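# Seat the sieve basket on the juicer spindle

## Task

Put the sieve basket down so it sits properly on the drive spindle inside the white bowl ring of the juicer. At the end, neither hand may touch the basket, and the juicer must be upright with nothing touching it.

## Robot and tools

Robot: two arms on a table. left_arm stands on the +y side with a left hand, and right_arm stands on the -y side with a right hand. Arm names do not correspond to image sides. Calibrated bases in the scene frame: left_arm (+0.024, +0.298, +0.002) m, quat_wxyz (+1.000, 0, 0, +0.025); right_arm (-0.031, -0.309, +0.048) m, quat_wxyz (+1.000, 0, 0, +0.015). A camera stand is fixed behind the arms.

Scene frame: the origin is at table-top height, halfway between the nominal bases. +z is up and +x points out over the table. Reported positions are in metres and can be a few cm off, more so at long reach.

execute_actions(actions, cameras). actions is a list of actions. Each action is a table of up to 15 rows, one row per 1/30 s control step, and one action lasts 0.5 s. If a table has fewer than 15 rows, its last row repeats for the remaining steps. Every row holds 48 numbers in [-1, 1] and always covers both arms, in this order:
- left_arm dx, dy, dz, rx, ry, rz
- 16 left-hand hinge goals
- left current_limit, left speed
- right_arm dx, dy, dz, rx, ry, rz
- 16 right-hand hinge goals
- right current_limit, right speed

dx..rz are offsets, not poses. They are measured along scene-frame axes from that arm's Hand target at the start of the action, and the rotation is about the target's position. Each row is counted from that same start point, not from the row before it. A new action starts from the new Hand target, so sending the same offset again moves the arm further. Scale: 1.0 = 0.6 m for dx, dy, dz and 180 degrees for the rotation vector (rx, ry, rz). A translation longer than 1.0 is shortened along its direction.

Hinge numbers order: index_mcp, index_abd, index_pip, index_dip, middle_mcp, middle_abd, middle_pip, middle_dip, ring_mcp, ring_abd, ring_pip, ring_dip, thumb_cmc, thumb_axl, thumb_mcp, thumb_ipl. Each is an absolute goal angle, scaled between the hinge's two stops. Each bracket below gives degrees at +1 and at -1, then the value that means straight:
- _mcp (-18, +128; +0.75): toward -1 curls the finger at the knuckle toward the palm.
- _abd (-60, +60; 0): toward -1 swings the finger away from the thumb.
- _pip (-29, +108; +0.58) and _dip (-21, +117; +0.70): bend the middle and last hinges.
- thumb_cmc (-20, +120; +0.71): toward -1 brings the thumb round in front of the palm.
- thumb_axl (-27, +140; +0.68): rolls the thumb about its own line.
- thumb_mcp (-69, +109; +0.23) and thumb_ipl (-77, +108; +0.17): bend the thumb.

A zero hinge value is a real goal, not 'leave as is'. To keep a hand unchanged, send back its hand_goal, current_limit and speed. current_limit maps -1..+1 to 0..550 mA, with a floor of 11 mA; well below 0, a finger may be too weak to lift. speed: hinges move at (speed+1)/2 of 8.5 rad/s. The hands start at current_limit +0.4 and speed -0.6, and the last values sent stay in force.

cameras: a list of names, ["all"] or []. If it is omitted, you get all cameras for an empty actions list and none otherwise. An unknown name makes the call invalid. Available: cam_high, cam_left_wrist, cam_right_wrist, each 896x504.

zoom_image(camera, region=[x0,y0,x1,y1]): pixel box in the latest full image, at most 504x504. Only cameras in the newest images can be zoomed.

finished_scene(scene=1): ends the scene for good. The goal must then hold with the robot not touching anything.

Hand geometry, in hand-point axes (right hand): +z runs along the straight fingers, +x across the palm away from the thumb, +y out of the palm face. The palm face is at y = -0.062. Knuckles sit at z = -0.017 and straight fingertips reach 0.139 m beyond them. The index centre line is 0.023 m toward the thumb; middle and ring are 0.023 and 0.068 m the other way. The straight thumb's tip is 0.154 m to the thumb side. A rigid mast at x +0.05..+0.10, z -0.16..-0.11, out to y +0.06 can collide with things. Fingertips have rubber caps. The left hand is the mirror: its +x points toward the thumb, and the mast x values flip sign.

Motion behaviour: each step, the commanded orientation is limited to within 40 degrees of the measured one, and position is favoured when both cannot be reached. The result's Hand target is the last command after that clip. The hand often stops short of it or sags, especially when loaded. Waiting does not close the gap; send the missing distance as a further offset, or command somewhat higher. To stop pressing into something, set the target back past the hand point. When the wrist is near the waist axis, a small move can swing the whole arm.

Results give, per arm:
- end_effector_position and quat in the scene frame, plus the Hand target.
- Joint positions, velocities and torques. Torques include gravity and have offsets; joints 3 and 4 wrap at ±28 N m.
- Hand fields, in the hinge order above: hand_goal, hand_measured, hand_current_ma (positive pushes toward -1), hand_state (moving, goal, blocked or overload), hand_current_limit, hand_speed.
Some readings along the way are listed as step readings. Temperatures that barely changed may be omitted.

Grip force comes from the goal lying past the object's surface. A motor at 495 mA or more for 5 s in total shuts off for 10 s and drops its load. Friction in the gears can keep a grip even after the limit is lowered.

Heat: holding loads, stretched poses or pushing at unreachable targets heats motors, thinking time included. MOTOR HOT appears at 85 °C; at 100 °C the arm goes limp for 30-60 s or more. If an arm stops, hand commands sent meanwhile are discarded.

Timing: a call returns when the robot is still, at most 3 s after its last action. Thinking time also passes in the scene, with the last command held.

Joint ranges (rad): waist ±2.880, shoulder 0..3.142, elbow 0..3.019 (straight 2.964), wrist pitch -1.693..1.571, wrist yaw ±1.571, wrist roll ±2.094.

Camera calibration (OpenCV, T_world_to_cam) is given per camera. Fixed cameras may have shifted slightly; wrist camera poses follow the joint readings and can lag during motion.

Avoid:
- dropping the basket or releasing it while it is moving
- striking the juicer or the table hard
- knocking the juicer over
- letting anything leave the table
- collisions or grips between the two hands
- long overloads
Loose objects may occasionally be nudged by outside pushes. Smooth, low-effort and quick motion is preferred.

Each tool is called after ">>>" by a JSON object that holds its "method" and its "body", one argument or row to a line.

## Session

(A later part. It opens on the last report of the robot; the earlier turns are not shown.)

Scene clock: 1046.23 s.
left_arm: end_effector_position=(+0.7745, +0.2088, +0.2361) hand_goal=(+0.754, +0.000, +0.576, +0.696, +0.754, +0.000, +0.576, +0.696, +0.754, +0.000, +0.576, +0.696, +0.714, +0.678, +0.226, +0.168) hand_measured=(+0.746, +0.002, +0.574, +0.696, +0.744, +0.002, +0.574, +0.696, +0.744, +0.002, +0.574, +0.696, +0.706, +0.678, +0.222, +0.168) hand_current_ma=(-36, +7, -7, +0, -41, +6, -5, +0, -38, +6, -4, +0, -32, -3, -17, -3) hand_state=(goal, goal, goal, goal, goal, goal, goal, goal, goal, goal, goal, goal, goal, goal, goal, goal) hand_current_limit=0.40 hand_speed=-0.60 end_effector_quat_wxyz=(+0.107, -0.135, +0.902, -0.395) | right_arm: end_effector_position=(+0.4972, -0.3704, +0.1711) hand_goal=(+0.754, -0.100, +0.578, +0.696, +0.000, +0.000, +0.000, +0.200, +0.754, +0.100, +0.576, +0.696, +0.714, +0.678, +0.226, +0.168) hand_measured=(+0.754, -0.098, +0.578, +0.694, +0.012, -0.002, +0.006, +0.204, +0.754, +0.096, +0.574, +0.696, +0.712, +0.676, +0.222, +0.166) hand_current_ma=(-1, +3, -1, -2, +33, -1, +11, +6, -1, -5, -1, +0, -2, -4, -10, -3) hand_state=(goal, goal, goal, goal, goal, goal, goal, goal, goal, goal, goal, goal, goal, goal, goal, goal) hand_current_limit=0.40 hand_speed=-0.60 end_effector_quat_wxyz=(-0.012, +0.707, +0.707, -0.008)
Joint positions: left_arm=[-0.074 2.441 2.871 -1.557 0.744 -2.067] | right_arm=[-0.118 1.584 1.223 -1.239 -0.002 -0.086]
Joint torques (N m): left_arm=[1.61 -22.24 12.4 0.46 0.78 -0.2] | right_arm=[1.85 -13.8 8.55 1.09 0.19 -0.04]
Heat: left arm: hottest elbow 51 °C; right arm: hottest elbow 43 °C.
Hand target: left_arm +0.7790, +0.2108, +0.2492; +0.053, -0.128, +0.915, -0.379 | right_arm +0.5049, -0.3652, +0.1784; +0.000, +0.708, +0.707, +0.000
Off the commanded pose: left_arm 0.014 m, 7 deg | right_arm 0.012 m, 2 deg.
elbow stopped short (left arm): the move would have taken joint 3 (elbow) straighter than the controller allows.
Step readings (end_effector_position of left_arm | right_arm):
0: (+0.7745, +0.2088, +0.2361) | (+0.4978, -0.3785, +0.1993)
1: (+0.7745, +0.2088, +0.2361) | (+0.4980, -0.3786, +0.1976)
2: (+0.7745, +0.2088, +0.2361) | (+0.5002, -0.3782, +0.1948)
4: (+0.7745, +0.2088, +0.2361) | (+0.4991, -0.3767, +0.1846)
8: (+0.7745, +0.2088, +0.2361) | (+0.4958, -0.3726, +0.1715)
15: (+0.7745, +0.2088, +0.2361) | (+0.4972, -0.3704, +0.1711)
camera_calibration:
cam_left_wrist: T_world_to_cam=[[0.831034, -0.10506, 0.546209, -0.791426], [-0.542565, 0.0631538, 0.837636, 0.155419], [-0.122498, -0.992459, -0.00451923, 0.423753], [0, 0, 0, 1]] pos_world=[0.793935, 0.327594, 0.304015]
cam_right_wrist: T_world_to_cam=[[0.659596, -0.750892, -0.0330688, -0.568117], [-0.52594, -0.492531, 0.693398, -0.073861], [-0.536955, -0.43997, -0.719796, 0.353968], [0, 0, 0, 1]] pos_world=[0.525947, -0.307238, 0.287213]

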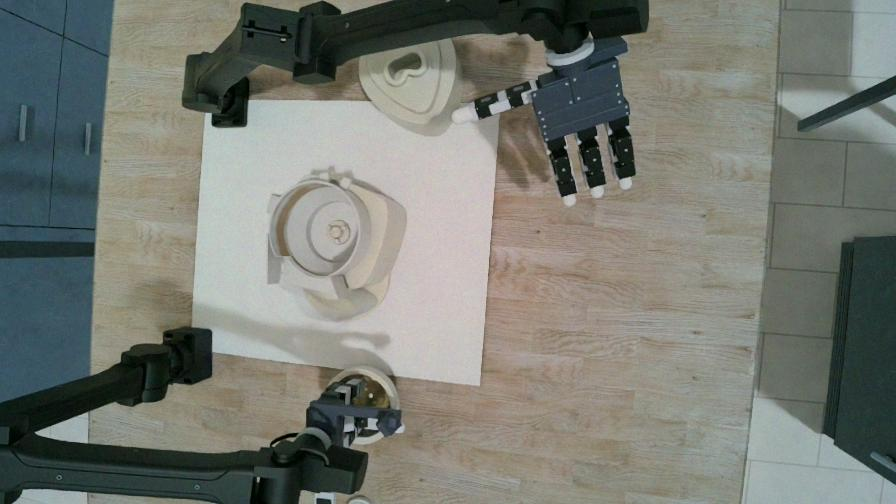

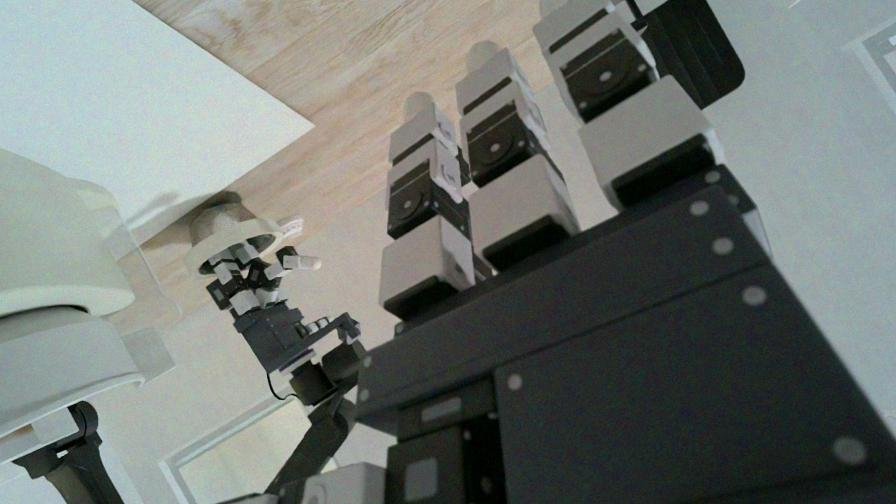

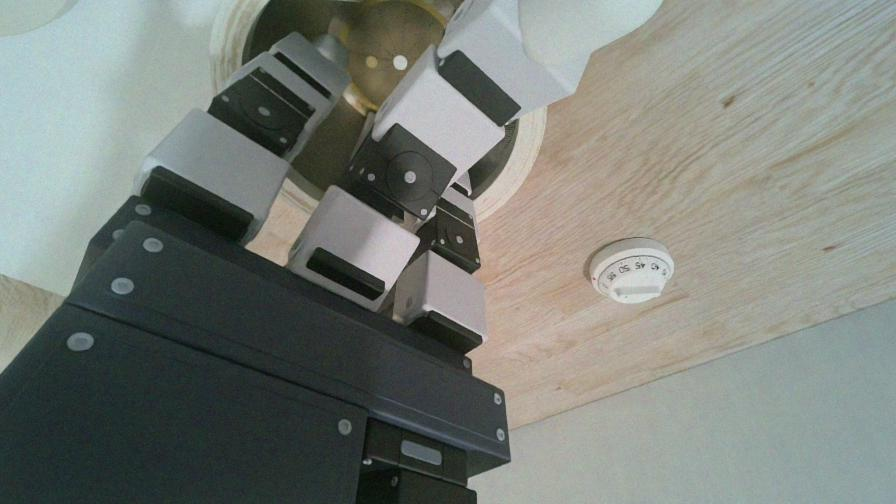

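>>> {"method": "execute_actions", "body": {
  "actions": []
}}

Scene clock: 1061.73 s.
left_arm: end_effector_position=(+0.7745, +0.2088, +0.2361) hand_goal=(+0.754, +0.000, +0.576, +0.696, +0.754, +0.000, +0.576, +0.696, +0.754, +0.000, +0.576, +0.696, +0.714, +0.678, +0.226, +0.168) hand_measured=(+0.746, +0.002, +0.574, +0.696, +0.744, +0.002, +0.574, +0.696, +0.744, +0.002, +0.574, +0.696, +0.706, +0.678, +0.222, +0.168) hand_current_ma=(-36, +7, -7, +0, -41, +6, -5, +0, -38, +6, -4, +0, -32, -3, -17, -3) hand_state=(goal, goal, goal, goal, goal, goal, goal, goal, goal, goal, goal, goal, goal, goal, goal, goal) hand_current_limit=0.40 hand_speed=-0.60 end_effector_quat_wxyz=(+0.107, -0.135, +0.902, -0.395) | right_arm: end_effector_position=(+0.4972, -0.3704, +0.1711) hand_goal=(+0.754, -0.100, +0.578, +0.696, +0.000, +0.000, +0.000, +0.200, +0.754, +0.100, +0.576, +0.696, +0.714, +0.678, +0.226, +0.168) hand_measured=(+0.754, -0.098, +0.578, +0.694, +0.012, -0.002, +0.006, +0.204, +0.754, +0.096, +0.574, +0.696, +0.712, +0.676, +0.222, +0.166) hand_current_ma=(-1, +3, -1, -2, +33, -1, +11, +6, -1, -5, -1, +0, -2, -4, -10, -3) hand_state=(goal, goal, goal, goal, goal, goal, goal, goal, goal, goal, goal, goal, goal, goal, goal, goal) hand_current_limit=0.40 hand_speed=-0.60 end_effector_quat_wxyz=(-0.012, +0.707, +0.707, -0.008)
Joint positions: left_arm=[-0.074 2.441 2.871 -1.557 0.744 -2.067] | right_arm=[-0.118 1.584 1.223 -1.239 -0.002 -0.086]
Joint velocities: within noise
Joint torques (N m): left_arm=[1.67 -22.24 12.4 0.44 0.78 -0.2] | right_arm=[2.14 -14.04 8.79 1.32 0.15 -0.01]
Motor temperatures (°C): left_arm=[35 41 51 30 31 32] | right_arm=[33 35 42 30 33 32]
Heat: left arm: hottest elbow 51 °C; right arm: hottest elbow 42 °C.
Hand target: left_arm +0.7790, +0.2108, +0.2492; +0.053, -0.128, +0.915, -0.379 | right_arm +0.5049, -0.3652, +0.1784; +0.000, +0.708, +0.707, +0.000
Off the commanded pose: left_arm 0.014 m, 7 deg | right_arm 0.012 m, 2 deg.
camera_calibration:
cam_left_wrist: T_world_to_cam=[[0.831034, -0.10506, 0.546209, -0.791426], [-0.542565, 0.0631538, 0.837636, 0.155419], [-0.122498, -0.992459, -0.00451923, 0.423753], [0, 0, 0, 1]] pos_world=[0.793935, 0.327594, 0.304015]
cam_right_wrist: T_world_to_cam=[[0.659596, -0.750892, -0.0330688, -0.568117], [-0.52594, -0.492531, 0.693398, -0.073861], [-0.536955, -0.43997, -0.719796, 0.353968], [0, 0, 0, 1]] pos_world=[0.525947, -0.307238, 0.287213]

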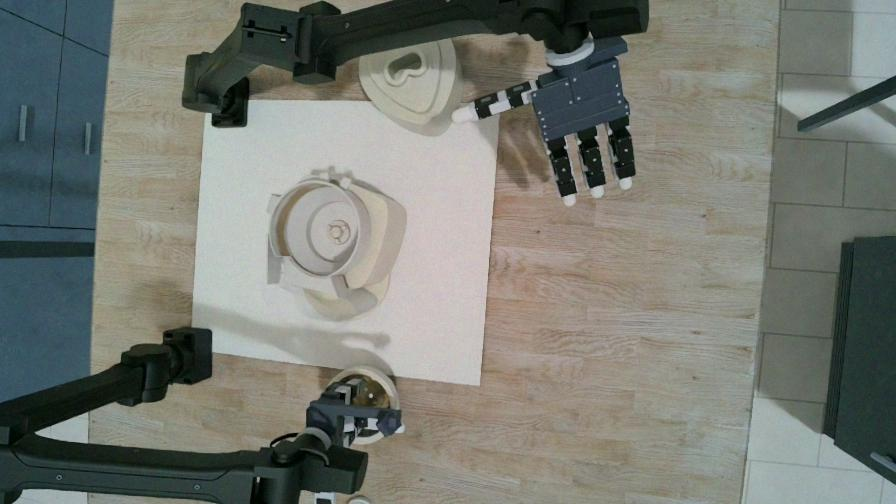

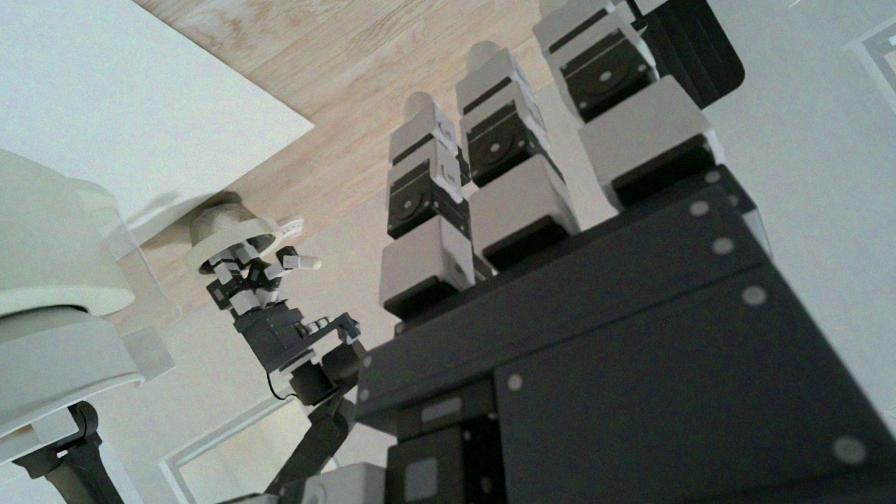

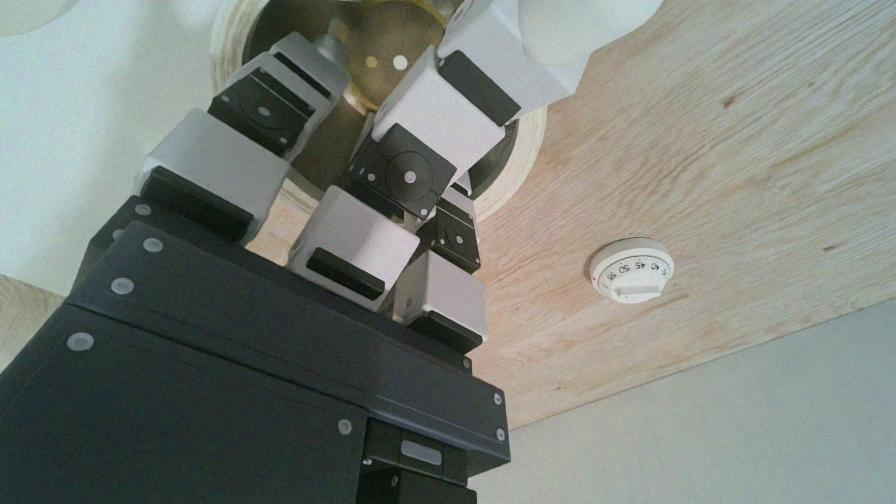

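>>> {"method": "execute_actions", "body": {
  "actions": [
    [[0,0,0,0,0,0,0.754,0,0.576,0.696,0.754,0,0.576,0.696,0.754,0,0.576,0.696,0.714,0.678,0.226,0.168,0.4,-0.6, 0,0,-0.02,0,0,0,0.754,-0.1,0.577,0.696,0.0,0,0.0,0.2,0.754,0.1,0.576,0.696,0.714,0.678,0.226,0.168,0.4,-0.6]],
    [[0,0,0,0,0,0,0.754,0,0.576,0.696,0.754,0,0.576,0.696,0.754,0,0.576,0.696,0.714,0.678,0.226,0.168,0.4,-0.6, 0,0,0,0,0,0,0.754,-0.1,0.577,0.696,0.0,0,0.0,0.2,0.754,0.1,0.576,0.696,0.714,0.678,0.226,0.168,0.4,-0.6]]
  ]
}}

>>> {"method": "execute_actions", "body": {
  "actions": [
    [[0,0,0,0,0,0,0.754,0,0.576,0.696,0.754,0,0.576,0.696,0.754,0,0.576,0.696,0.714,0.678,0.226,0.168,0.4,-0.6, 0.013,0,0.05,0,0,0,0.754,-0.1,0.577,0.696,0.0,0,0.0,0.2,0.754,0.1,0.576,0.696,0.714,0.678,0.226,0.168,0.4,-0.6]],
    [[0,0,0,0,0,0,0.754,0,0.576,0.696,0.754,0,0.576,0.696,0.754,0,0.576,0.696,0.714,0.678,0.226,0.168,0.4,-0.6, 0,0,0,0,0,0,0.754,-0.1,0.577,0.696,0.0,0,0.0,0.2,0.754,0.1,0.576,0.696,0.714,0.678,0.226,0.168,0.4,-0.6]]
  ]
}}

Scene clock: 1072.97 s.
left_arm: end_effector_position=(+0.7745, +0.2088, +0.2361) hand_goal=(+0.754, +0.000, +0.576, +0.696, +0.754, +0.000, +0.576, +0.696, +0.754, +0.000, +0.576, +0.696, +0.714, +0.678, +0.226, +0.168) hand_measured=(+0.746, +0.002, +0.574, +0.696, +0.744, +0.002, +0.574, +0.696, +0.744, +0.002, +0.574, +0.696, +0.706, +0.678, +0.222, +0.168) hand_current_ma=(-36, +7, -7, +0, -41, +6, -5, +0, -38, +6, -4, +0, -32, -3, -17, -3) hand_state=(goal, goal, goal, goal, goal, goal, goal, goal, goal, goal, goal, goal, goal, goal, goal, goal) hand_current_limit=0.40 hand_speed=-0.60 end_effector_quat_wxyz=(+0.107, -0.135, +0.902, -0.395) | right_arm: end_effector_position=(+0.4983, -0.3705, +0.1638) hand_goal=(+0.754, -0.100, +0.578, +0.696, +0.000, +0.000, +0.000, +0.200, +0.754, +0.100, +0.576, +0.696, +0.714, +0.678, +0.226, +0.168) hand_measured=(+0.754, -0.098, +0.578, +0.694, +0.012, -0.002, +0.006, +0.204, +0.754, +0.096, +0.574, +0.696, +0.712, +0.676, +0.222, +0.166) hand_current_ma=(-1, +3, -1, -2, +33, -1, +11, +6, -1, -5, -1, +0, -2, -4, -10, -3) hand_state=(goal, goal, goal, goal, goal, goal, goal, goal, goal, goal, goal, goal, goal, goal, goal, goal) hand_current_limit=0.40 hand_speed=-0.60 end_effector_quat_wxyz=(-0.008, +0.707, +0.707, -0.005)
Joint positions: left_arm=[-0.074 2.441 2.871 -1.557 0.744 -2.067] | right_arm=[-0.118 1.589 1.206 -1.208 -0.002 -0.086]
Joint torques (N m): left_arm=[1.61 -22.24 12.4 0.44 0.78 -0.2] | right_arm=[2.32 -13.57 8.17 1.32 0.22 -0.01]
Heat: left arm: hottest elbow 51 °C; right arm: hottest elbow 41 °C.
Hand target: left_arm +0.7790, +0.2108, +0.2492; +0.053, -0.128, +0.915, -0.379 | right_arm +0.5049, -0.3652, +0.1664; +0.000, +0.708, +0.707, +0.000
Off the commanded pose: left_arm 0.014 m, 7 deg | right_arm 0.009 m, 1 deg.
elbow stopped short (left arm): the move would have taken joint 3 (elbow) straighter than the controller allows.
Step readings (end_effector_position of left_arm | right_arm):
0: (+0.7745, +0.2088, +0.2361) | (+0.4972, -0.3704, +0.1711)
1: (+0.7745, +0.2088, +0.2361) | (+0.4972, -0.3704, +0.1701)
2: (+0.7745, +0.2088, +0.2361) | (+0.4984, -0.3705, +0.1695)
4: (+0.7745, +0.2088, +0.2361) | (+0.4990, -0.3706, +0.1670)
8: (+0.7745, +0.2088, +0.2361) | (+0.4980, -0.3705, +0.1637)
15: (+0.7745, +0.2088, +0.2361) | (+0.4983, -0.3705, +0.1638)
16: (+0.7745, +0.2088, +0.2361) | (+0.4983, -0.3705, +0.1638)
17: (+0.7745, +0.2088, +0.2361) | (+0.4983, -0.3705, +0.1638)
19: (+0.7745, +0.2088, +0.2361) | (+0.4983, -0.3705, +0.1638)
23: (+0.7745, +0.2088, +0.2361) | (+0.4983, -0.3705, +0.1638)
30: (+0.7745, +0.2088, +0.2361) | (+0.4983, -0.3705, +0.1638)

Scene clock: 1074.27 s.
left_arm: end_effector_position=(+0.7745, +0.2088, +0.2361) hand_goal=(+0.754, +0.000, +0.576, +0.696, +0.754, +0.000, +0.576, +0.696, +0.754, +0.000, +0.576, +0.696, +0.714, +0.678, +0.226, +0.168) hand_measured=(+0.746, +0.002, +0.574, +0.696, +0.744, +0.002, +0.574, +0.696, +0.744, +0.002, +0.574, +0.696, +0.706, +0.678, +0.222, +0.168) hand_current_ma=(-36, +7, -7, +0, -41, +6, -5, +0, -38, +6, -4, +0, -32, -3, -17, -3) hand_state=(goal, goal, goal, goal, goal, goal, goal, goal, goal, goal, goal, goal, goal, goal, goal, goal) hand_current_limit=0.40 hand_speed=-0.60 end_effector_quat_wxyz=(+0.107, -0.135, +0.902, -0.395) | right_arm: end_effector_position=(+0.4927, -0.3701, +0.1683) hand_goal=(+0.754, -0.100, +0.578, +0.696, +0.000, +0.000, +0.000, +0.200, +0.754, +0.100, +0.576, +0.696, +0.714, +0.678, +0.226, +0.168) hand_measured=(+0.754, -0.098, +0.578, +0.694, +0.012, -0.002, +0.006, +0.204, +0.754, +0.096, +0.576, +0.696, +0.712, +0.676, +0.222, +0.166) hand_current_ma=(-1, +3, -1, -2, +33, -1, +11, +6, -1, -5, -1, +0, -2, -4, -10, -3) hand_state=(goal, goal, goal, goal, goal, goal, goal, goal, goal, goal, goal, goal, goal, goal, goal, goal) hand_current_limit=0.40 hand_speed=-0.60 end_effector_quat_wxyz=(-0.021, +0.708, +0.706, -0.016)
Joint positions: left_arm=[-0.074 2.441 2.871 -1.557 0.744 -2.067] | right_arm=[-0.118 1.589 1.226 -1.261 -0.002 -0.085]
Joint torques (N m): left_arm=[1.61 -22.24 12.38 0.46 0.78 -0.2] | right_arm=[1.55 -14.51 13.04 0.02 0.18 -0.03]
Heat: left arm: hottest elbow 51 °C; right arm: hottest elbow 41 °C.
Hand target: left_arm +0.7790, +0.2108, +0.2492; +0.053, -0.128, +0.915, -0.379 | right_arm +0.5127, -0.3652, +0.1964; +0.000, +0.708, +0.707, +0.000
Off the commanded pose: left_arm 0.014 m, 7 deg | right_arm 0.035 m, 3 deg.
elbow stopped short (left arm): the move would have taken joint 3 (elbow) straighter than the controller allows.
Step readings (end_effector_position of left_arm | right_arm):
0: (+0.7745, +0.2088, +0.2361) | (+0.4983, -0.3705, +0.1638)
1: (+0.7745, +0.2088, +0.2361) | (+0.4966, -0.3704, +0.1638)
2: (+0.7745, +0.2088, +0.2361) | (+0.4949, -0.3702, +0.1646)
4: (+0.7745, +0.2088, +0.2361) | (+0.4929, -0.3701, +0.1665)
8: (+0.7745, +0.2088, +0.2361) | (+0.4931, -0.3702, +0.1684)
15: (+0.7745, +0.2088, +0.2361) | (+0.4927, -0.3701, +0.1683)
16: (+0.7745, +0.2088, +0.2361) | (+0.4927, -0.3701, +0.1683)
17: (+0.7745, +0.2088, +0.2361) | (+0.4927, -0.3701, +0.1683)
19: (+0.7745, +0.2088, +0.2361) | (+0.4927, -0.3701, +0.1683)
23: (+0.7745, +0.2088, +0.2361) | (+0.4927, -0.3701, +0.1683)
30: (+0.7745, +0.2088, +0.2361) | (+0.4927, -0.3701, +0.1683)

>>> {"method": "execute_actions", "body": {
  "actions": [
    [[0,0,0,0,0,0,0.754,0,0.576,0.696,0.754,0,0.576,0.696,0.754,0,0.576,0.696,0.714,0.678,0.226,0.168,0.4,-0.6, 0.004,0,0.005,0,-0.017,0,0.754,-0.1,0.577,0.696,0.0,0,0.0,0.2,0.754,0.1,0.576,0.696,0.714,0.678,0.226,0.168,0.4,-0.6]],
    [[0,0,0,0,0,0,0.754,0,0.576,0.696,0.754,0,0.576,0.696,0.754,0,0.576,0.696,0.714,0.678,0.226,0.168,0.4,-0.6, 0,0,0,0,0,0,0.754,-0.1,0.577,0.696,0.0,0,0.0,0.2,0.754,0.1,0.576,0.696,0.714,0.678,0.226,0.168,0.4,-0.6]]
  ],
  "cameras": ["cam_high"]
}}

Scene clock: 1082.80 s.
left_arm: end_effector_position=(+0.7745, +0.2088, +0.2361) hand_goal=(+0.754, +0.000, +0.576, +0.696, +0.754, +0.000, +0.576, +0.696, +0.754, +0.000, +0.576, +0.696, +0.714, +0.678, +0.226, +0.168) hand_measured=(+0.746, +0.002, +0.574, +0.696, +0.744, +0.002, +0.574, +0.696, +0.744, +0.002, +0.574, +0.696, +0.706, +0.678, +0.222, +0.168) hand_current_ma=(-36, +7, -7, +0, -41, +6, -5, +0, -38, +6, -4, +0, -32, -3, -17, -3) hand_state=(goal, goal, goal, goal, goal, goal, goal, goal, goal, goal, goal, goal, goal, goal, goal, goal) hand_current_limit=0.40 hand_speed=-0.60 end_effector_quat_wxyz=(+0.107, -0.135, +0.902, -0.395) | right_arm: end_effector_position=(+0.5014, -0.3709, +0.1726) hand_goal=(+0.754, -0.100, +0.578, +0.696, +0.000, +0.000, +0.000, +0.200, +0.754, +0.100, +0.576, +0.696, +0.714, +0.678, +0.226, +0.168) hand_measured=(+0.754, -0.098, +0.578, +0.694, +0.012, -0.002, +0.006, +0.204, +0.754, +0.096, +0.576, +0.696, +0.712, +0.676, +0.222, +0.166) hand_current_ma=(-1, +3, -1, -2, +33, -1, +11, +6, -1, -5, -1, +0, -2, -4, -10, -3) hand_state=(goal, goal, goal, goal, goal, goal, goal, goal, goal, goal, goal, goal, goal, goal, goal, goal) hand_current_limit=0.40 hand_speed=-0.60 end_effector_quat_wxyz=(-0.006, +0.708, +0.706, -0.004)
Joint positions: left_arm=[-0.074 2.441 2.871 -1.557 0.744 -2.067] | right_arm=[-0.118 1.586 1.226 -1.226 -0.002 -0.085]
Joint torques (N m): left_arm=[1.55 -22.24 12.38 0.46 0.78 -0.2] | right_arm=[1.96 -15.97 10.03 1.35 0.03 -0.05]
Heat: left arm: hottest elbow 51 °C; right arm: hottest elbow 41 °C.
Hand target: left_arm +0.7790, +0.2108, +0.2492; +0.053, -0.128, +0.915, -0.379 | right_arm +0.5151, -0.3652, +0.1994; +0.019, +0.707, +0.706, +0.019
Off the commanded pose: left_arm 0.014 m, 7 deg | right_arm 0.031 m, 4 deg.
elbow stopped short (left arm): the move would have taken joint 3 (elbow) straighter than the controller allows.
Step readings (end_effector_position of left_arm | right_arm):
0: (+0.7745, +0.2088, +0.2361) | (+0.4927, -0.3701, +0.1683)
1: (+0.7745, +0.2088, +0.2361) | (+0.4938, -0.3702, +0.1687)
2: (+0.7745, +0.2088, +0.2361) | (+0.4958, -0.3704, +0.1692)
4: (+0.7745, +0.2088, +0.2361) | (+0.4999, -0.3708, +0.1713)
8: (+0.7745, +0.2088, +0.2361) | (+0.5014, -0.3709, +0.1726)
15: (+0.7745, +0.2088, +0.2361) | (+0.5014, -0.3709, +0.1726)
16: (+0.7745, +0.2088, +0.2361) | (+0.5014, -0.3709, +0.1726)
17: (+0.7745, +0.2088, +0.2361) | (+0.5014, -0.3709, +0.1726)
19: (+0.7745, +0.2088, +0.2361) | (+0.5014, -0.3709, +0.1726)
23: (+0.7745, +0.2088, +0.2361) | (+0.5014, -0.3709, +0.1726)
30: (+0.7745, +0.2088, +0.2361) | (+0.5014, -0.3709, +0.1726)
Images, in order (width x height): cam_high 896x504.

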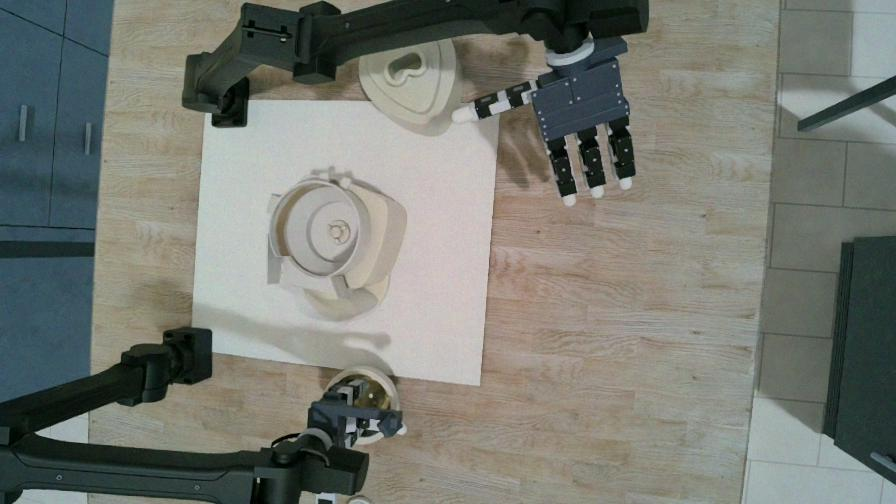

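>>> {"method": "execute_actions", "body": {
  "actions": [
    [[0,0,0,0,0,0,0.754,0,0.576,0.696,0.754,0,0.576,0.696,0.754,0,0.576,0.696,0.714,0.678,0.226,0.168,0.4,-0.6, -0.004,0,0,0,0,0,0.754,0.0,0.577,0.696,0.0,0,0.0,0.2,0.754,0.0,0.576,0.696,0.714,0.678,0.226,0.168,0.0,-0.9]],
    [[0,0,0,0,0,0,0.754,0,0.576,0.696,0.754,0,0.576,0.696,0.754,0,0.576,0.696,0.714,0.678,0.226,0.168,0.4,-0.6, 0,0,0,0,0,0,0.754,0.06,0.577,0.696,0.0,0,0.0,0.2,0.754,-0.06,0.576,0.696,0.714,0.678,0.226,0.168,0.0,-0.9]]
  ],
  "cameras": ["cam_high","cam_left_wrist","cam_right_wrist"]
}}

Scene clock: 1091.40 s.
left_arm: end_effector_position=(+0.7745, +0.2088, +0.2361) hand_goal=(+0.754, +0.000, +0.576, +0.696, +0.754, +0.000, +0.576, +0.696, +0.754, +0.000, +0.576, +0.696, +0.714, +0.678, +0.226, +0.168) hand_measured=(+0.746, +0.002, +0.574, +0.696, +0.744, +0.002, +0.574, +0.696, +0.744, +0.002, +0.574, +0.696, +0.706, +0.678, +0.222, +0.168) hand_current_ma=(-36, +7, -7, +0, -41, +6, -5, +0, -38, +6, -4, +0, -32, -3, -17, -3) hand_state=(goal, goal, goal, goal, goal, goal, goal, goal, goal, goal, goal, goal, goal, goal, goal, goal) hand_current_limit=0.40 hand_speed=-0.60 end_effector_quat_wxyz=(+0.107, -0.135, +0.902, -0.395) | right_arm: end_effector_position=(+0.5015, -0.3699, +0.1750) hand_goal=(+0.754, +0.060, +0.578, +0.696, +0.000, +0.000, +0.000, +0.200, +0.754, -0.060, +0.576, +0.696, +0.714, +0.678, +0.226, +0.168) hand_measured=(+0.754, +0.002, +0.578, +0.694, +0.012, -0.002, +0.006, +0.204, +0.754, -0.016, +0.576, +0.696, +0.712, +0.676, +0.222, +0.166) hand_current_ma=(-1, -167, -1, -2, +33, -1, +11, +6, -1, +121, -1, +0, -2, -4, -10, -3) hand_state=(goal, blocked, goal, goal, goal, goal, goal, goal, goal, blocked, goal, goal, goal, goal, goal, goal) hand_current_limit=0.00 hand_speed=-0.90 end_effector_quat_wxyz=(-0.005, +0.707, +0.707, -0.002)
Joint positions: left_arm=[-0.074 2.441 2.871 -1.557 0.744 -2.067] | right_arm=[-0.116 1.581 1.226 -1.226 -0.003 -0.085]
Joint torques (N m): left_arm=[1.61 -22.24 12.4 0.46 0.78 -0.2] | right_arm=[2.08 -16.26 9.44 1.35 0.08 0]
Heat: left arm: hottest elbow 52 °C; right arm: hottest elbow 41 °C.
Hand target: left_arm +0.7790, +0.2108, +0.2492; +0.053, -0.128, +0.915, -0.379 | right_arm +0.5127, -0.3652, +0.1994; +0.019, +0.707, +0.706, +0.019
Off the commanded pose: left_arm 0.014 m, 7 deg | right_arm 0.027 m, 4 deg.
elbow stopped short (left arm): the move would have taken joint 3 (elbow) straighter than the controller allows.
Step readings (end_effector_position of left_arm | right_arm):
0: (+0.7745, +0.2088, +0.2361) | (+0.5014, -0.3709, +0.1726)
1: (+0.7745, +0.2088, +0.2361) | (+0.5014, -0.3709, +0.1726)
2: (+0.7745, +0.2088, +0.2361) | (+0.5014, -0.3709, +0.1726)
4: (+0.7745, +0.2088, +0.2361) | (+0.5014, -0.3709, +0.1734)
8: (+0.7745, +0.2088, +0.2361) | (+0.5014, -0.3709, +0.1750)
15: (+0.7745, +0.2088, +0.2361) | (+0.5015, -0.3701, +0.1750)
16: (+0.7745, +0.2088, +0.2361) | (+0.5015, -0.3700, +0.1750)
17: (+0.7745, +0.2088, +0.2361) | (+0.5015, -0.3700, +0.1750)
19: (+0.7745, +0.2088, +0.2361) | (+0.5015, -0.3699, +0.1750)
23: (+0.7745, +0.2088, +0.2361) | (+0.5015, -0.3699, +0.1750)
30: (+0.7745, +0.2088, +0.2361) | (+0.5015, -0.3699, +0.1750)
camera_calibration:
cam_left_wrist: T_world_to_cam=[[0.831034, -0.10506, 0.546209, -0.791426], [-0.542565, 0.0631538, 0.837636, 0.155419], [-0.122498, -0.992459, -0.00451923, 0.423753], [0, 0, 0, 1]] pos_world=[0.793935, 0.327594, 0.304015]
cam_right_wrist: T_world_to_cam=[[0.660367, -0.750662, -0.0205519, -0.572888], [-0.5384, -0.492361, 0.68389, -0.0660037], [-0.523489, -0.440553, -0.729296, 0.354111], [0, 0, 0, 1]] pos_world=[0.528153, -0.306538, 0.291617]

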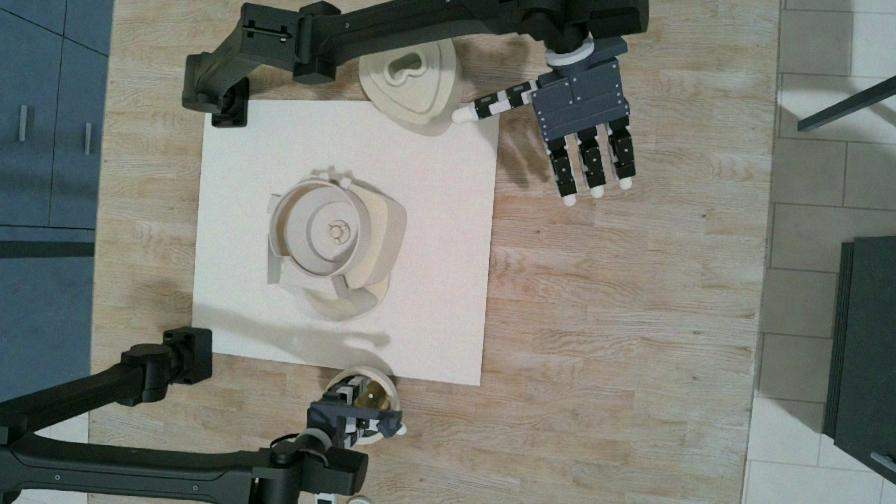

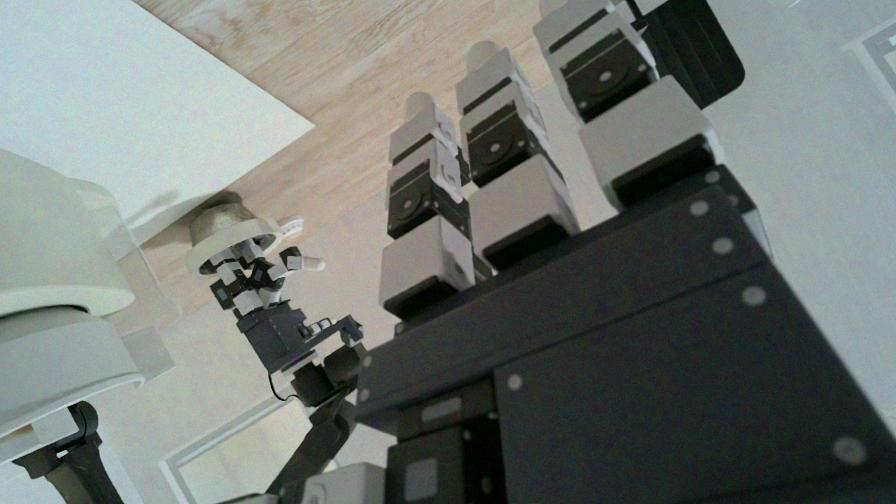

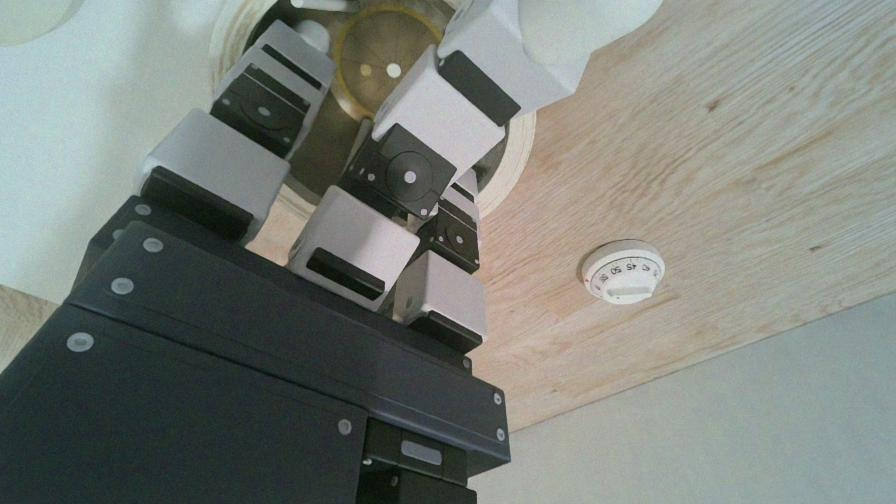

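>>> {"method": "zoom_image", "body": {
  "camera": "cam_high",
  "region": [300, 350, 430, 470]
}}

>>> {"method": "zoom_image", "body": {
  "camera": "cam_left_wrist",
  "region": [160, 160, 360, 360]
}}

>>> {"method": "zoom_image", "body": {
  "camera": "cam_right_wrist",
  "region": [190, 0, 560, 260]
}}

Scaled by 3.877 from the camera's 896x504 image, which has a finer 1280x720 frame.

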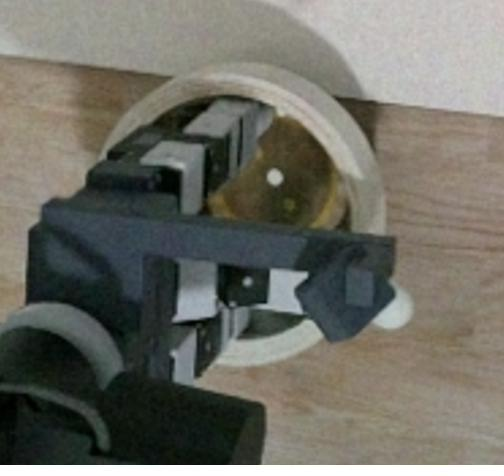

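Scaled by 2.520 from the camera's 896x504 image, which has a finer 1280x720 frame.

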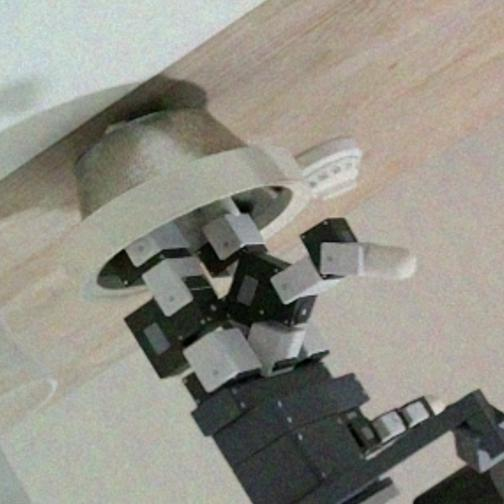

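Scaled by 1.362 from the camera's 896x504 image, which has a finer 1280x720 frame.

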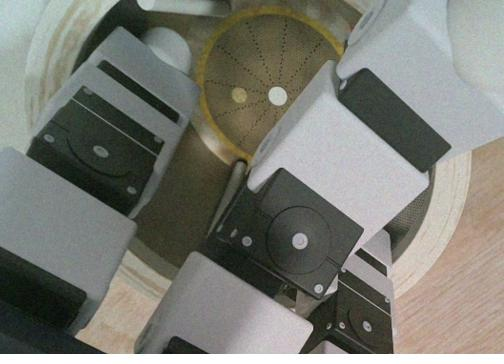

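>>> {"method": "execute_actions", "body": {
  "actions": [
    [[0,0,0,0,0,0,0.754,0,0.576,0.696,0.754,0,0.576,0.696,0.754,0,0.576,0.696,0.714,0.678,0.226,0.168,0.4,-0.6, 0,0,0,0,0,0,0.754,0.2,0.577,0.696,0.0,0,0.0,0.2,0.754,-0.2,0.576,0.696,0.714,0.678,0.226,0.168,0.3,-0.9]],
    [[0,0,0,0,0,0,0.754,0,0.576,0.696,0.754,0,0.576,0.696,0.754,0,0.576,0.696,0.714,0.678,0.226,0.168,0.4,-0.6, 0,0,0,0,0,0,0.754,0.3,0.577,0.696,0.0,0,0.0,0.2,0.754,-0.3,0.576,0.696,0.714,0.678,0.226,0.168,0.7,-0.9]]
  ],
  "cameras": ["cam_high","cam_left_wrist","cam_right_wrist"]
}}

>>> {"method": "zoom_image", "body": {
  "camera": "cam_left_wrist",
  "region": [160, 160, 360, 360]
}}

>>> {"method": "zoom_image", "body": {
  "camera": "cam_right_wrist",
  "region": [190, 0, 560, 260]
}}

Scene clock: 1104.20 s.
left_arm: end_effector_position=(+0.7745, +0.2088, +0.2361) hand_goal=(+0.754, +0.000, +0.576, +0.696, +0.754, +0.000, +0.576, +0.696, +0.754, +0.000, +0.576, +0.696, +0.714, +0.678, +0.226, +0.168) hand_measured=(+0.746, +0.002, +0.574, +0.696, +0.744, +0.002, +0.574, +0.696, +0.744, +0.002, +0.574, +0.696, +0.706, +0.678, +0.222, +0.168) hand_current_ma=(-36, +7, -7, +0, -41, +6, -5, +0, -38, +6, -4, +0, -32, -3, -17, -3) hand_state=(goal, goal, goal, goal, goal, goal, goal, goal, goal, goal, goal, goal, goal, goal, goal, goal) hand_current_limit=0.40 hand_speed=-0.60 end_effector_quat_wxyz=(+0.107, -0.135, +0.902, -0.395) | right_arm: end_effector_position=(+0.5015, -0.3699, +0.1750) hand_goal=(+0.754, +0.300, +0.578, +0.696, +0.000, +0.000, +0.000, +0.200, +0.754, -0.300, +0.576, +0.696, +0.714, +0.678, +0.226, +0.168) hand_measured=(+0.754, +0.004, +0.578, +0.694, +0.012, -0.002, +0.006, +0.204, +0.754, -0.024, +0.576, +0.696, +0.712, +0.676, +0.222, +0.166) hand_current_ma=(-1, -467, -1, -2, +33, -1, +11, +6, -1, +467, -1, +0, -2, -4, -10, -3) hand_state=(goal, blocked, goal, goal, goal, goal, goal, goal, goal, blocked, goal, goal, goal, goal, goal, goal) hand_current_limit=0.70 hand_speed=-0.90 end_effector_quat_wxyz=(-0.005, +0.707, +0.707, -0.002)
Joint positions: left_arm=[-0.074 2.441 2.871 -1.557 0.744 -2.067] | right_arm=[-0.116 1.581 1.226 -1.226 -0.003 -0.085]
Joint torques (N m): left_arm=[1.61 -22.3 12.4 0.46 0.78 -0.2] | right_arm=[1.67 -16.09 9.47 1.25 0.07 -0.04]
Heat: left arm: hottest elbow 52 °C; right arm: hottest elbow 41 °C.
Hand target: left_arm +0.7790, +0.2108, +0.2492; +0.053, -0.128, +0.915, -0.379 | right_arm +0.5127, -0.3652, +0.1994; +0.019, +0.707, +0.706, +0.019
Off the commanded pose: left_arm 0.014 m, 7 deg | right_arm 0.027 m, 4 deg.
elbow stopped short (left arm): the move would have taken joint 3 (elbow) straighter than the controller allows.
Step readings (end_effector_position of left_arm | right_arm):
0: (+0.7745, +0.2088, +0.2361) | (+0.5015, -0.3699, +0.1750)
1: (+0.7745, +0.2088, +0.2361) | (+0.5015, -0.3699, +0.1750)
2: (+0.7745, +0.2088, +0.2361) | (+0.5015, -0.3699, +0.1750)
4: (+0.7745, +0.2088, +0.2361) | (+0.5015, -0.3699, +0.1750)
8: (+0.7745, +0.2088, +0.2361) | (+0.5015, -0.3699, +0.1750)
15: (+0.7745, +0.2088, +0.2361) | (+0.5015, -0.3699, +0.1750)
16: (+0.7745, +0.2088, +0.2361) | (+0.5015, -0.3699, +0.1750)
17: (+0.7745, +0.2088, +0.2361) | (+0.5015, -0.3699, +0.1750)
19: (+0.7745, +0.2088, +0.2361) | (+0.5015, -0.3699, +0.1750)
23: (+0.7745, +0.2088, +0.2361) | (+0.5015, -0.3699, +0.1750)
30: (+0.7745, +0.2088, +0.2361) | (+0.5015, -0.3699, +0.1750)
camera_calibration:
cam_left_wrist: T_world_to_cam=[[0.831034, -0.10506, 0.546209, -0.791426], [-0.542565, 0.0631538, 0.837636, 0.155419], [-0.122498, -0.992459, -0.00451923, 0.423753], [0, 0, 0, 1]] pos_world=[0.793935, 0.327594, 0.304015]
cam_right_wrist: T_world_to_cam=[[0.660367, -0.750662, -0.0205519, -0.572888], [-0.5384, -0.492361, 0.68389, -0.0660037], [-0.523489, -0.440553, -0.729296, 0.354111], [0, 0, 0, 1]] pos_world=[0.528153, -0.306538, 0.291617]

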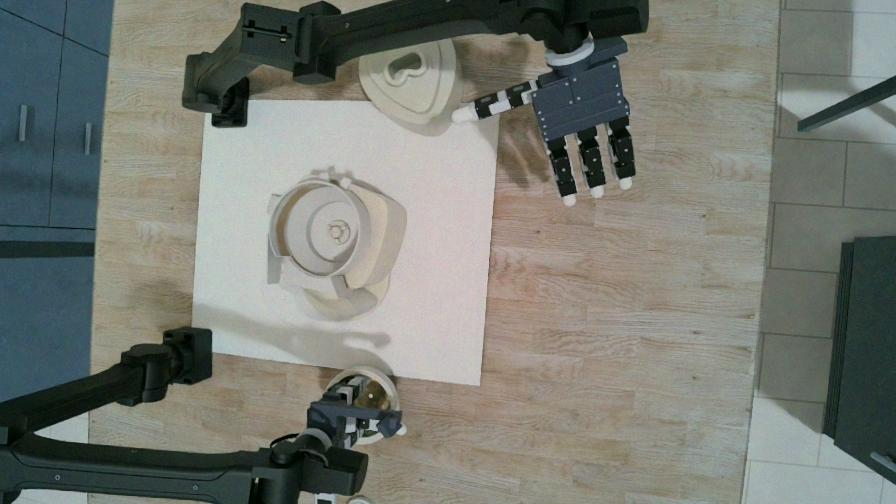

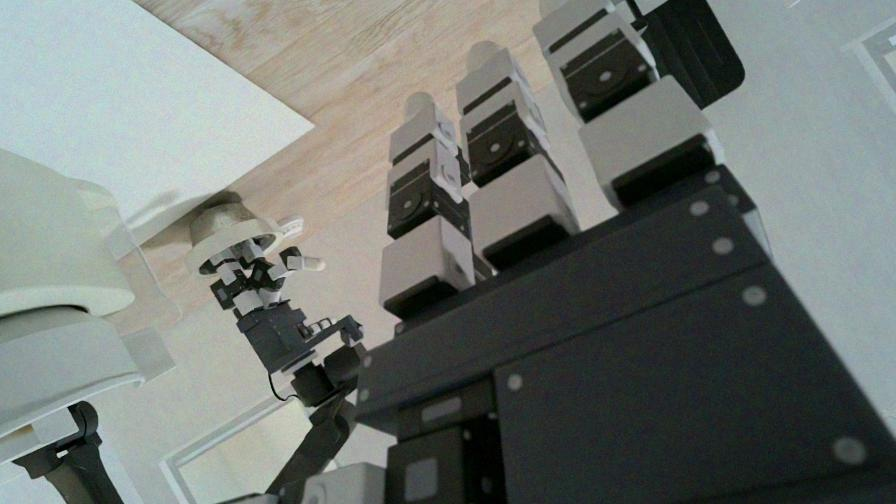

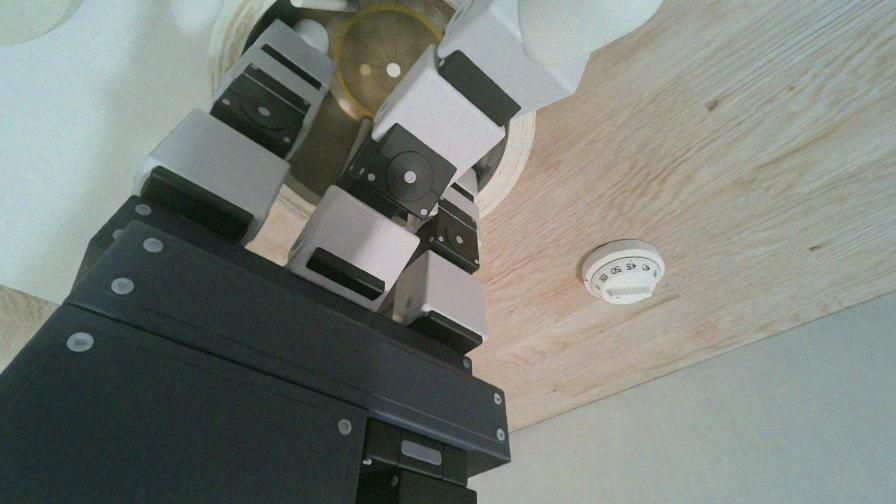

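Scaled by 2.520 from the camera's 896x504 image, which has a finer 1280x720 frame.

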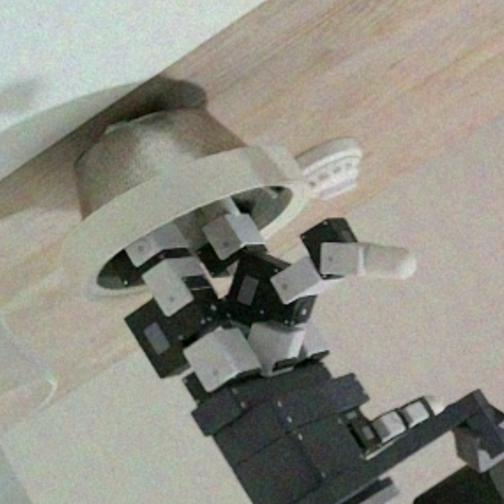

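Scaled by 1.362 from the camera's 896x504 image, which has a finer 1280x720 frame.

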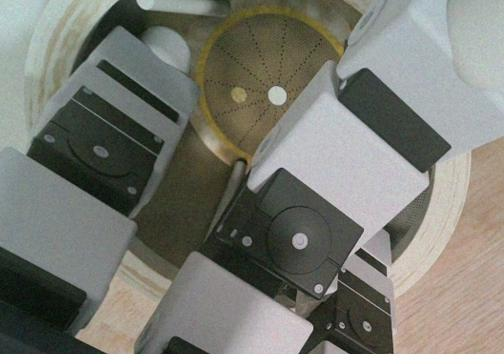

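>>> {"method": "execute_actions", "body": {
  "actions": [
    [[0,0,0,0,0,0,0.754,0,0.576,0.696,0.754,0,0.576,0.696,0.754,0,0.576,0.696,0.714,0.678,0.226,0.168,0.4,-0.6, 0,0,0.01,0,0,0,0.754,0.3,0.577,0.696,0.0,0,0.0,0.2,0.754,-0.3,0.576,0.696,0.714,0.678,0.226,0.168,0.7,-0.9]],
    [[0,0,0,0,0,0,0.754,0,0.576,0.696,0.754,0,0.576,0.696,0.754,0,0.576,0.696,0.714,0.678,0.226,0.168,0.4,-0.6, 0.002,0,0.012,0,0,0,0.754,0.3,0.577,0.696,0.0,0,0.0,0.2,0.754,-0.3,0.576,0.696,0.714,0.678,0.226,0.168,0.7,-0.9]],
    [[0,0,0,0,0,0,0.754,0,0.576,0.696,0.754,0,0.576,0.696,0.754,0,0.576,0.696,0.714,0.678,0.226,0.168,0.4,-0.6, 0,0,0.015,0,0,0,0.754,0.3,0.577,0.696,0.0,0,0.0,0.2,0.754,-0.3,0.576,0.696,0.714,0.678,0.226,0.168,0.7,-0.9]]
  ],
  "cameras": ["cam_high","cam_left_wrist","cam_right_wrist"]
}}

>>> {"method": "zoom_image", "body": {
  "camera": "cam_left_wrist",
  "region": [160, 160, 360, 360]
}}

Scene clock: 1117.07 s.
left_arm: end_effector_position=(+0.7745, +0.2088, +0.2361) hand_goal=(+0.754, +0.000, +0.576, +0.696, +0.754, +0.000, +0.576, +0.696, +0.754, +0.000, +0.576, +0.696, +0.714, +0.678, +0.226, +0.168) hand_measured=(+0.746, +0.002, +0.574, +0.696, +0.744, +0.002, +0.574, +0.696, +0.744, +0.002, +0.574, +0.696, +0.706, +0.678, +0.222, +0.168) hand_current_ma=(-36, +7, -7, +0, -41, +6, -5, +0, -38, +6, -4, +0, -32, -3, -17, -3) hand_state=(goal, goal, goal, goal, goal, goal, goal, goal, goal, goal, goal, goal, goal, goal, goal, goal) hand_current_limit=0.40 hand_speed=-0.60 end_effector_quat_wxyz=(+0.107, -0.135, +0.902, -0.395) | right_arm: end_effector_position=(+0.4946, -0.3693, +0.1789) hand_goal=(+0.754, +0.300, +0.578, +0.696, +0.000, +0.000, +0.000, +0.200, +0.754, -0.300, +0.576, +0.696, +0.714, +0.678, +0.226, +0.168) hand_measured=(+0.752, +0.006, +0.578, +0.694, +0.012, -0.002, +0.006, +0.204, +0.752, -0.064, +0.576, +0.696, +0.712, +0.676, +0.222, +0.166) hand_current_ma=(-4, -467, -1, -2, +33, -1, +11, +6, -4, +468, -1, +0, -2, -4, -10, -3) hand_state=(goal, blocked, goal, goal, goal, goal, goal, goal, goal, blocked, goal, goal, goal, goal, goal, goal) hand_current_limit=0.70 hand_speed=-0.90 end_effector_quat_wxyz=(-0.011, +0.707, +0.707, -0.007)
Joint positions: left_arm=[-0.074 2.441 2.871 -1.557 0.744 -2.067] | right_arm=[-0.116 1.569 1.226 -1.254 -0.003 -0.085]
Joint torques (N m): left_arm=[1.61 -22.3 12.38 0.46 0.78 -0.2] | right_arm=[2.26 -16.56 13.2 0.14 0.07 -0.01]
Heat: left arm: hottest elbow 52 °C; right arm: hottest elbow 41 °C.
Hand target: left_arm +0.7790, +0.2108, +0.2492; +0.053, -0.128, +0.915, -0.379 | right_arm +0.5139, -0.3652, +0.2216; +0.019, +0.707, +0.706, +0.019
Off the commanded pose: left_arm 0.014 m, 7 deg | right_arm 0.047 m, 5 deg.
elbow stopped short (left arm): the move would have taken joint 3 (elbow) straighter than the controller allows.
Step readings (end_effector_position of left_arm | right_arm):
0: (+0.7745, +0.2088, +0.2361) | (+0.5015, -0.3699, +0.1750)
1: (+0.7745, +0.2088, +0.2361) | (+0.5015, -0.3699, +0.1750)
2: (+0.7745, +0.2088, +0.2361) | (+0.5015, -0.3699, +0.1750)
4: (+0.7745, +0.2088, +0.2361) | (+0.5015, -0.3699, +0.1750)
8: (+0.7745, +0.2088, +0.2361) | (+0.5015, -0.3699, +0.1750)
15: (+0.7745, +0.2088, +0.2361) | (+0.5015, -0.3699, +0.1750)
16: (+0.7745, +0.2088, +0.2361) | (+0.5013, -0.3699, +0.1749)
17: (+0.7745, +0.2088, +0.2361) | (+0.5011, -0.3699, +0.1748)
19: (+0.7745, +0.2088, +0.2361) | (+0.5007, -0.3698, +0.1747)
23: (+0.7745, +0.2088, +0.2361) | (+0.5005, -0.3698, +0.1746)
30: (+0.7745, +0.2088, +0.2361) | (+0.5005, -0.3698, +0.1746)
31: (+0.7745, +0.2088, +0.2361) | (+0.4995, -0.3697, +0.1751)
32: (+0.7745, +0.2088, +0.2361) | (+0.4981, -0.3696, +0.1746)
34: (+0.7745, +0.2088, +0.2361) | (+0.4965, -0.3695, +0.1757)
38: (+0.7745, +0.2088, +0.2361) | (+0.4947, -0.3693, +0.1782)
45: (+0.7745, +0.2088, +0.2361) | (+0.4946, -0.3693, +0.1789)
camera_calibration:
cam_left_wrist: T_world_to_cam=[[0.831034, -0.10506, 0.546209, -0.791426], [-0.542565, 0.0631538, 0.837636, 0.155419], [-0.122498, -0.992459, -0.00451923, 0.423753], [0, 0, 0, 1]] pos_world=[0.793935, 0.327594, 0.304015]
cam_right_wrist: T_world_to_cam=[[0.659953, -0.75063, -0.0318843, -0.565567], [-0.527714, -0.493336, 0.691475, -0.0792118], [-0.534772, -0.439515, -0.721697, 0.358286], [0, 0, 0, 1]] pos_world=[0.523048, -0.306138, 0.295314]

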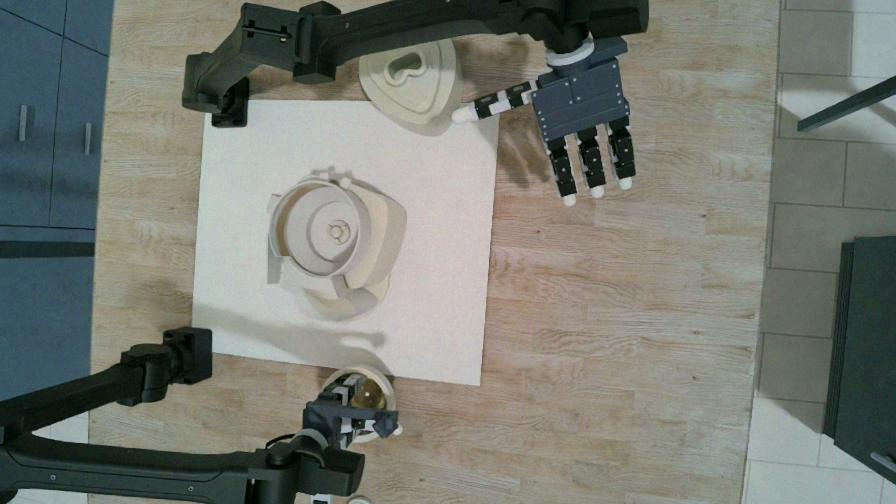

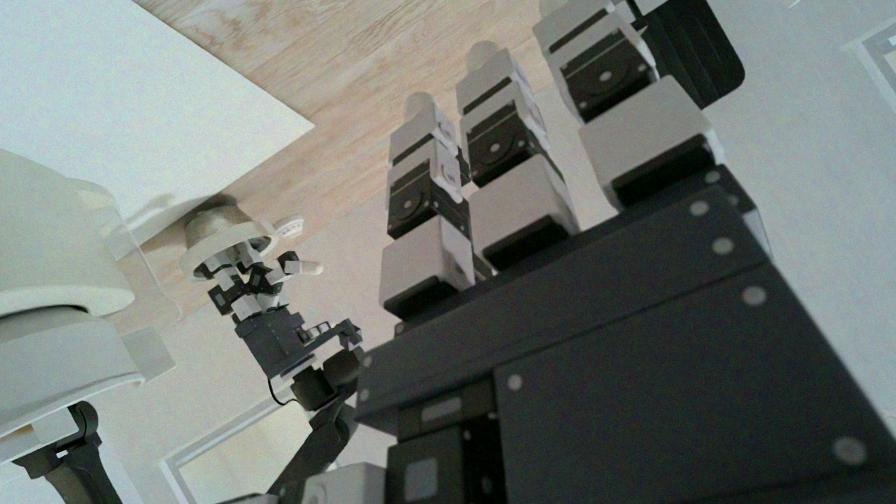

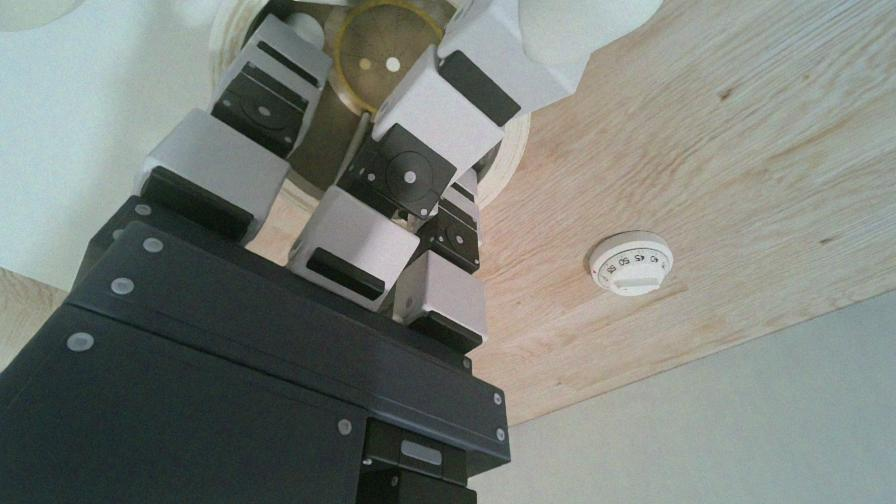

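Scaled by 2.520 from the camera's 896x504 image, which has a finer 1280x720 frame.

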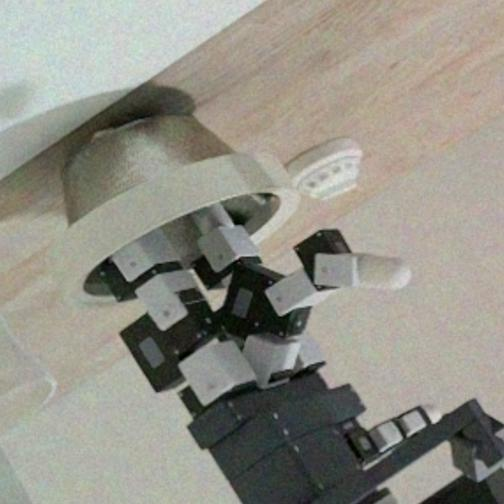

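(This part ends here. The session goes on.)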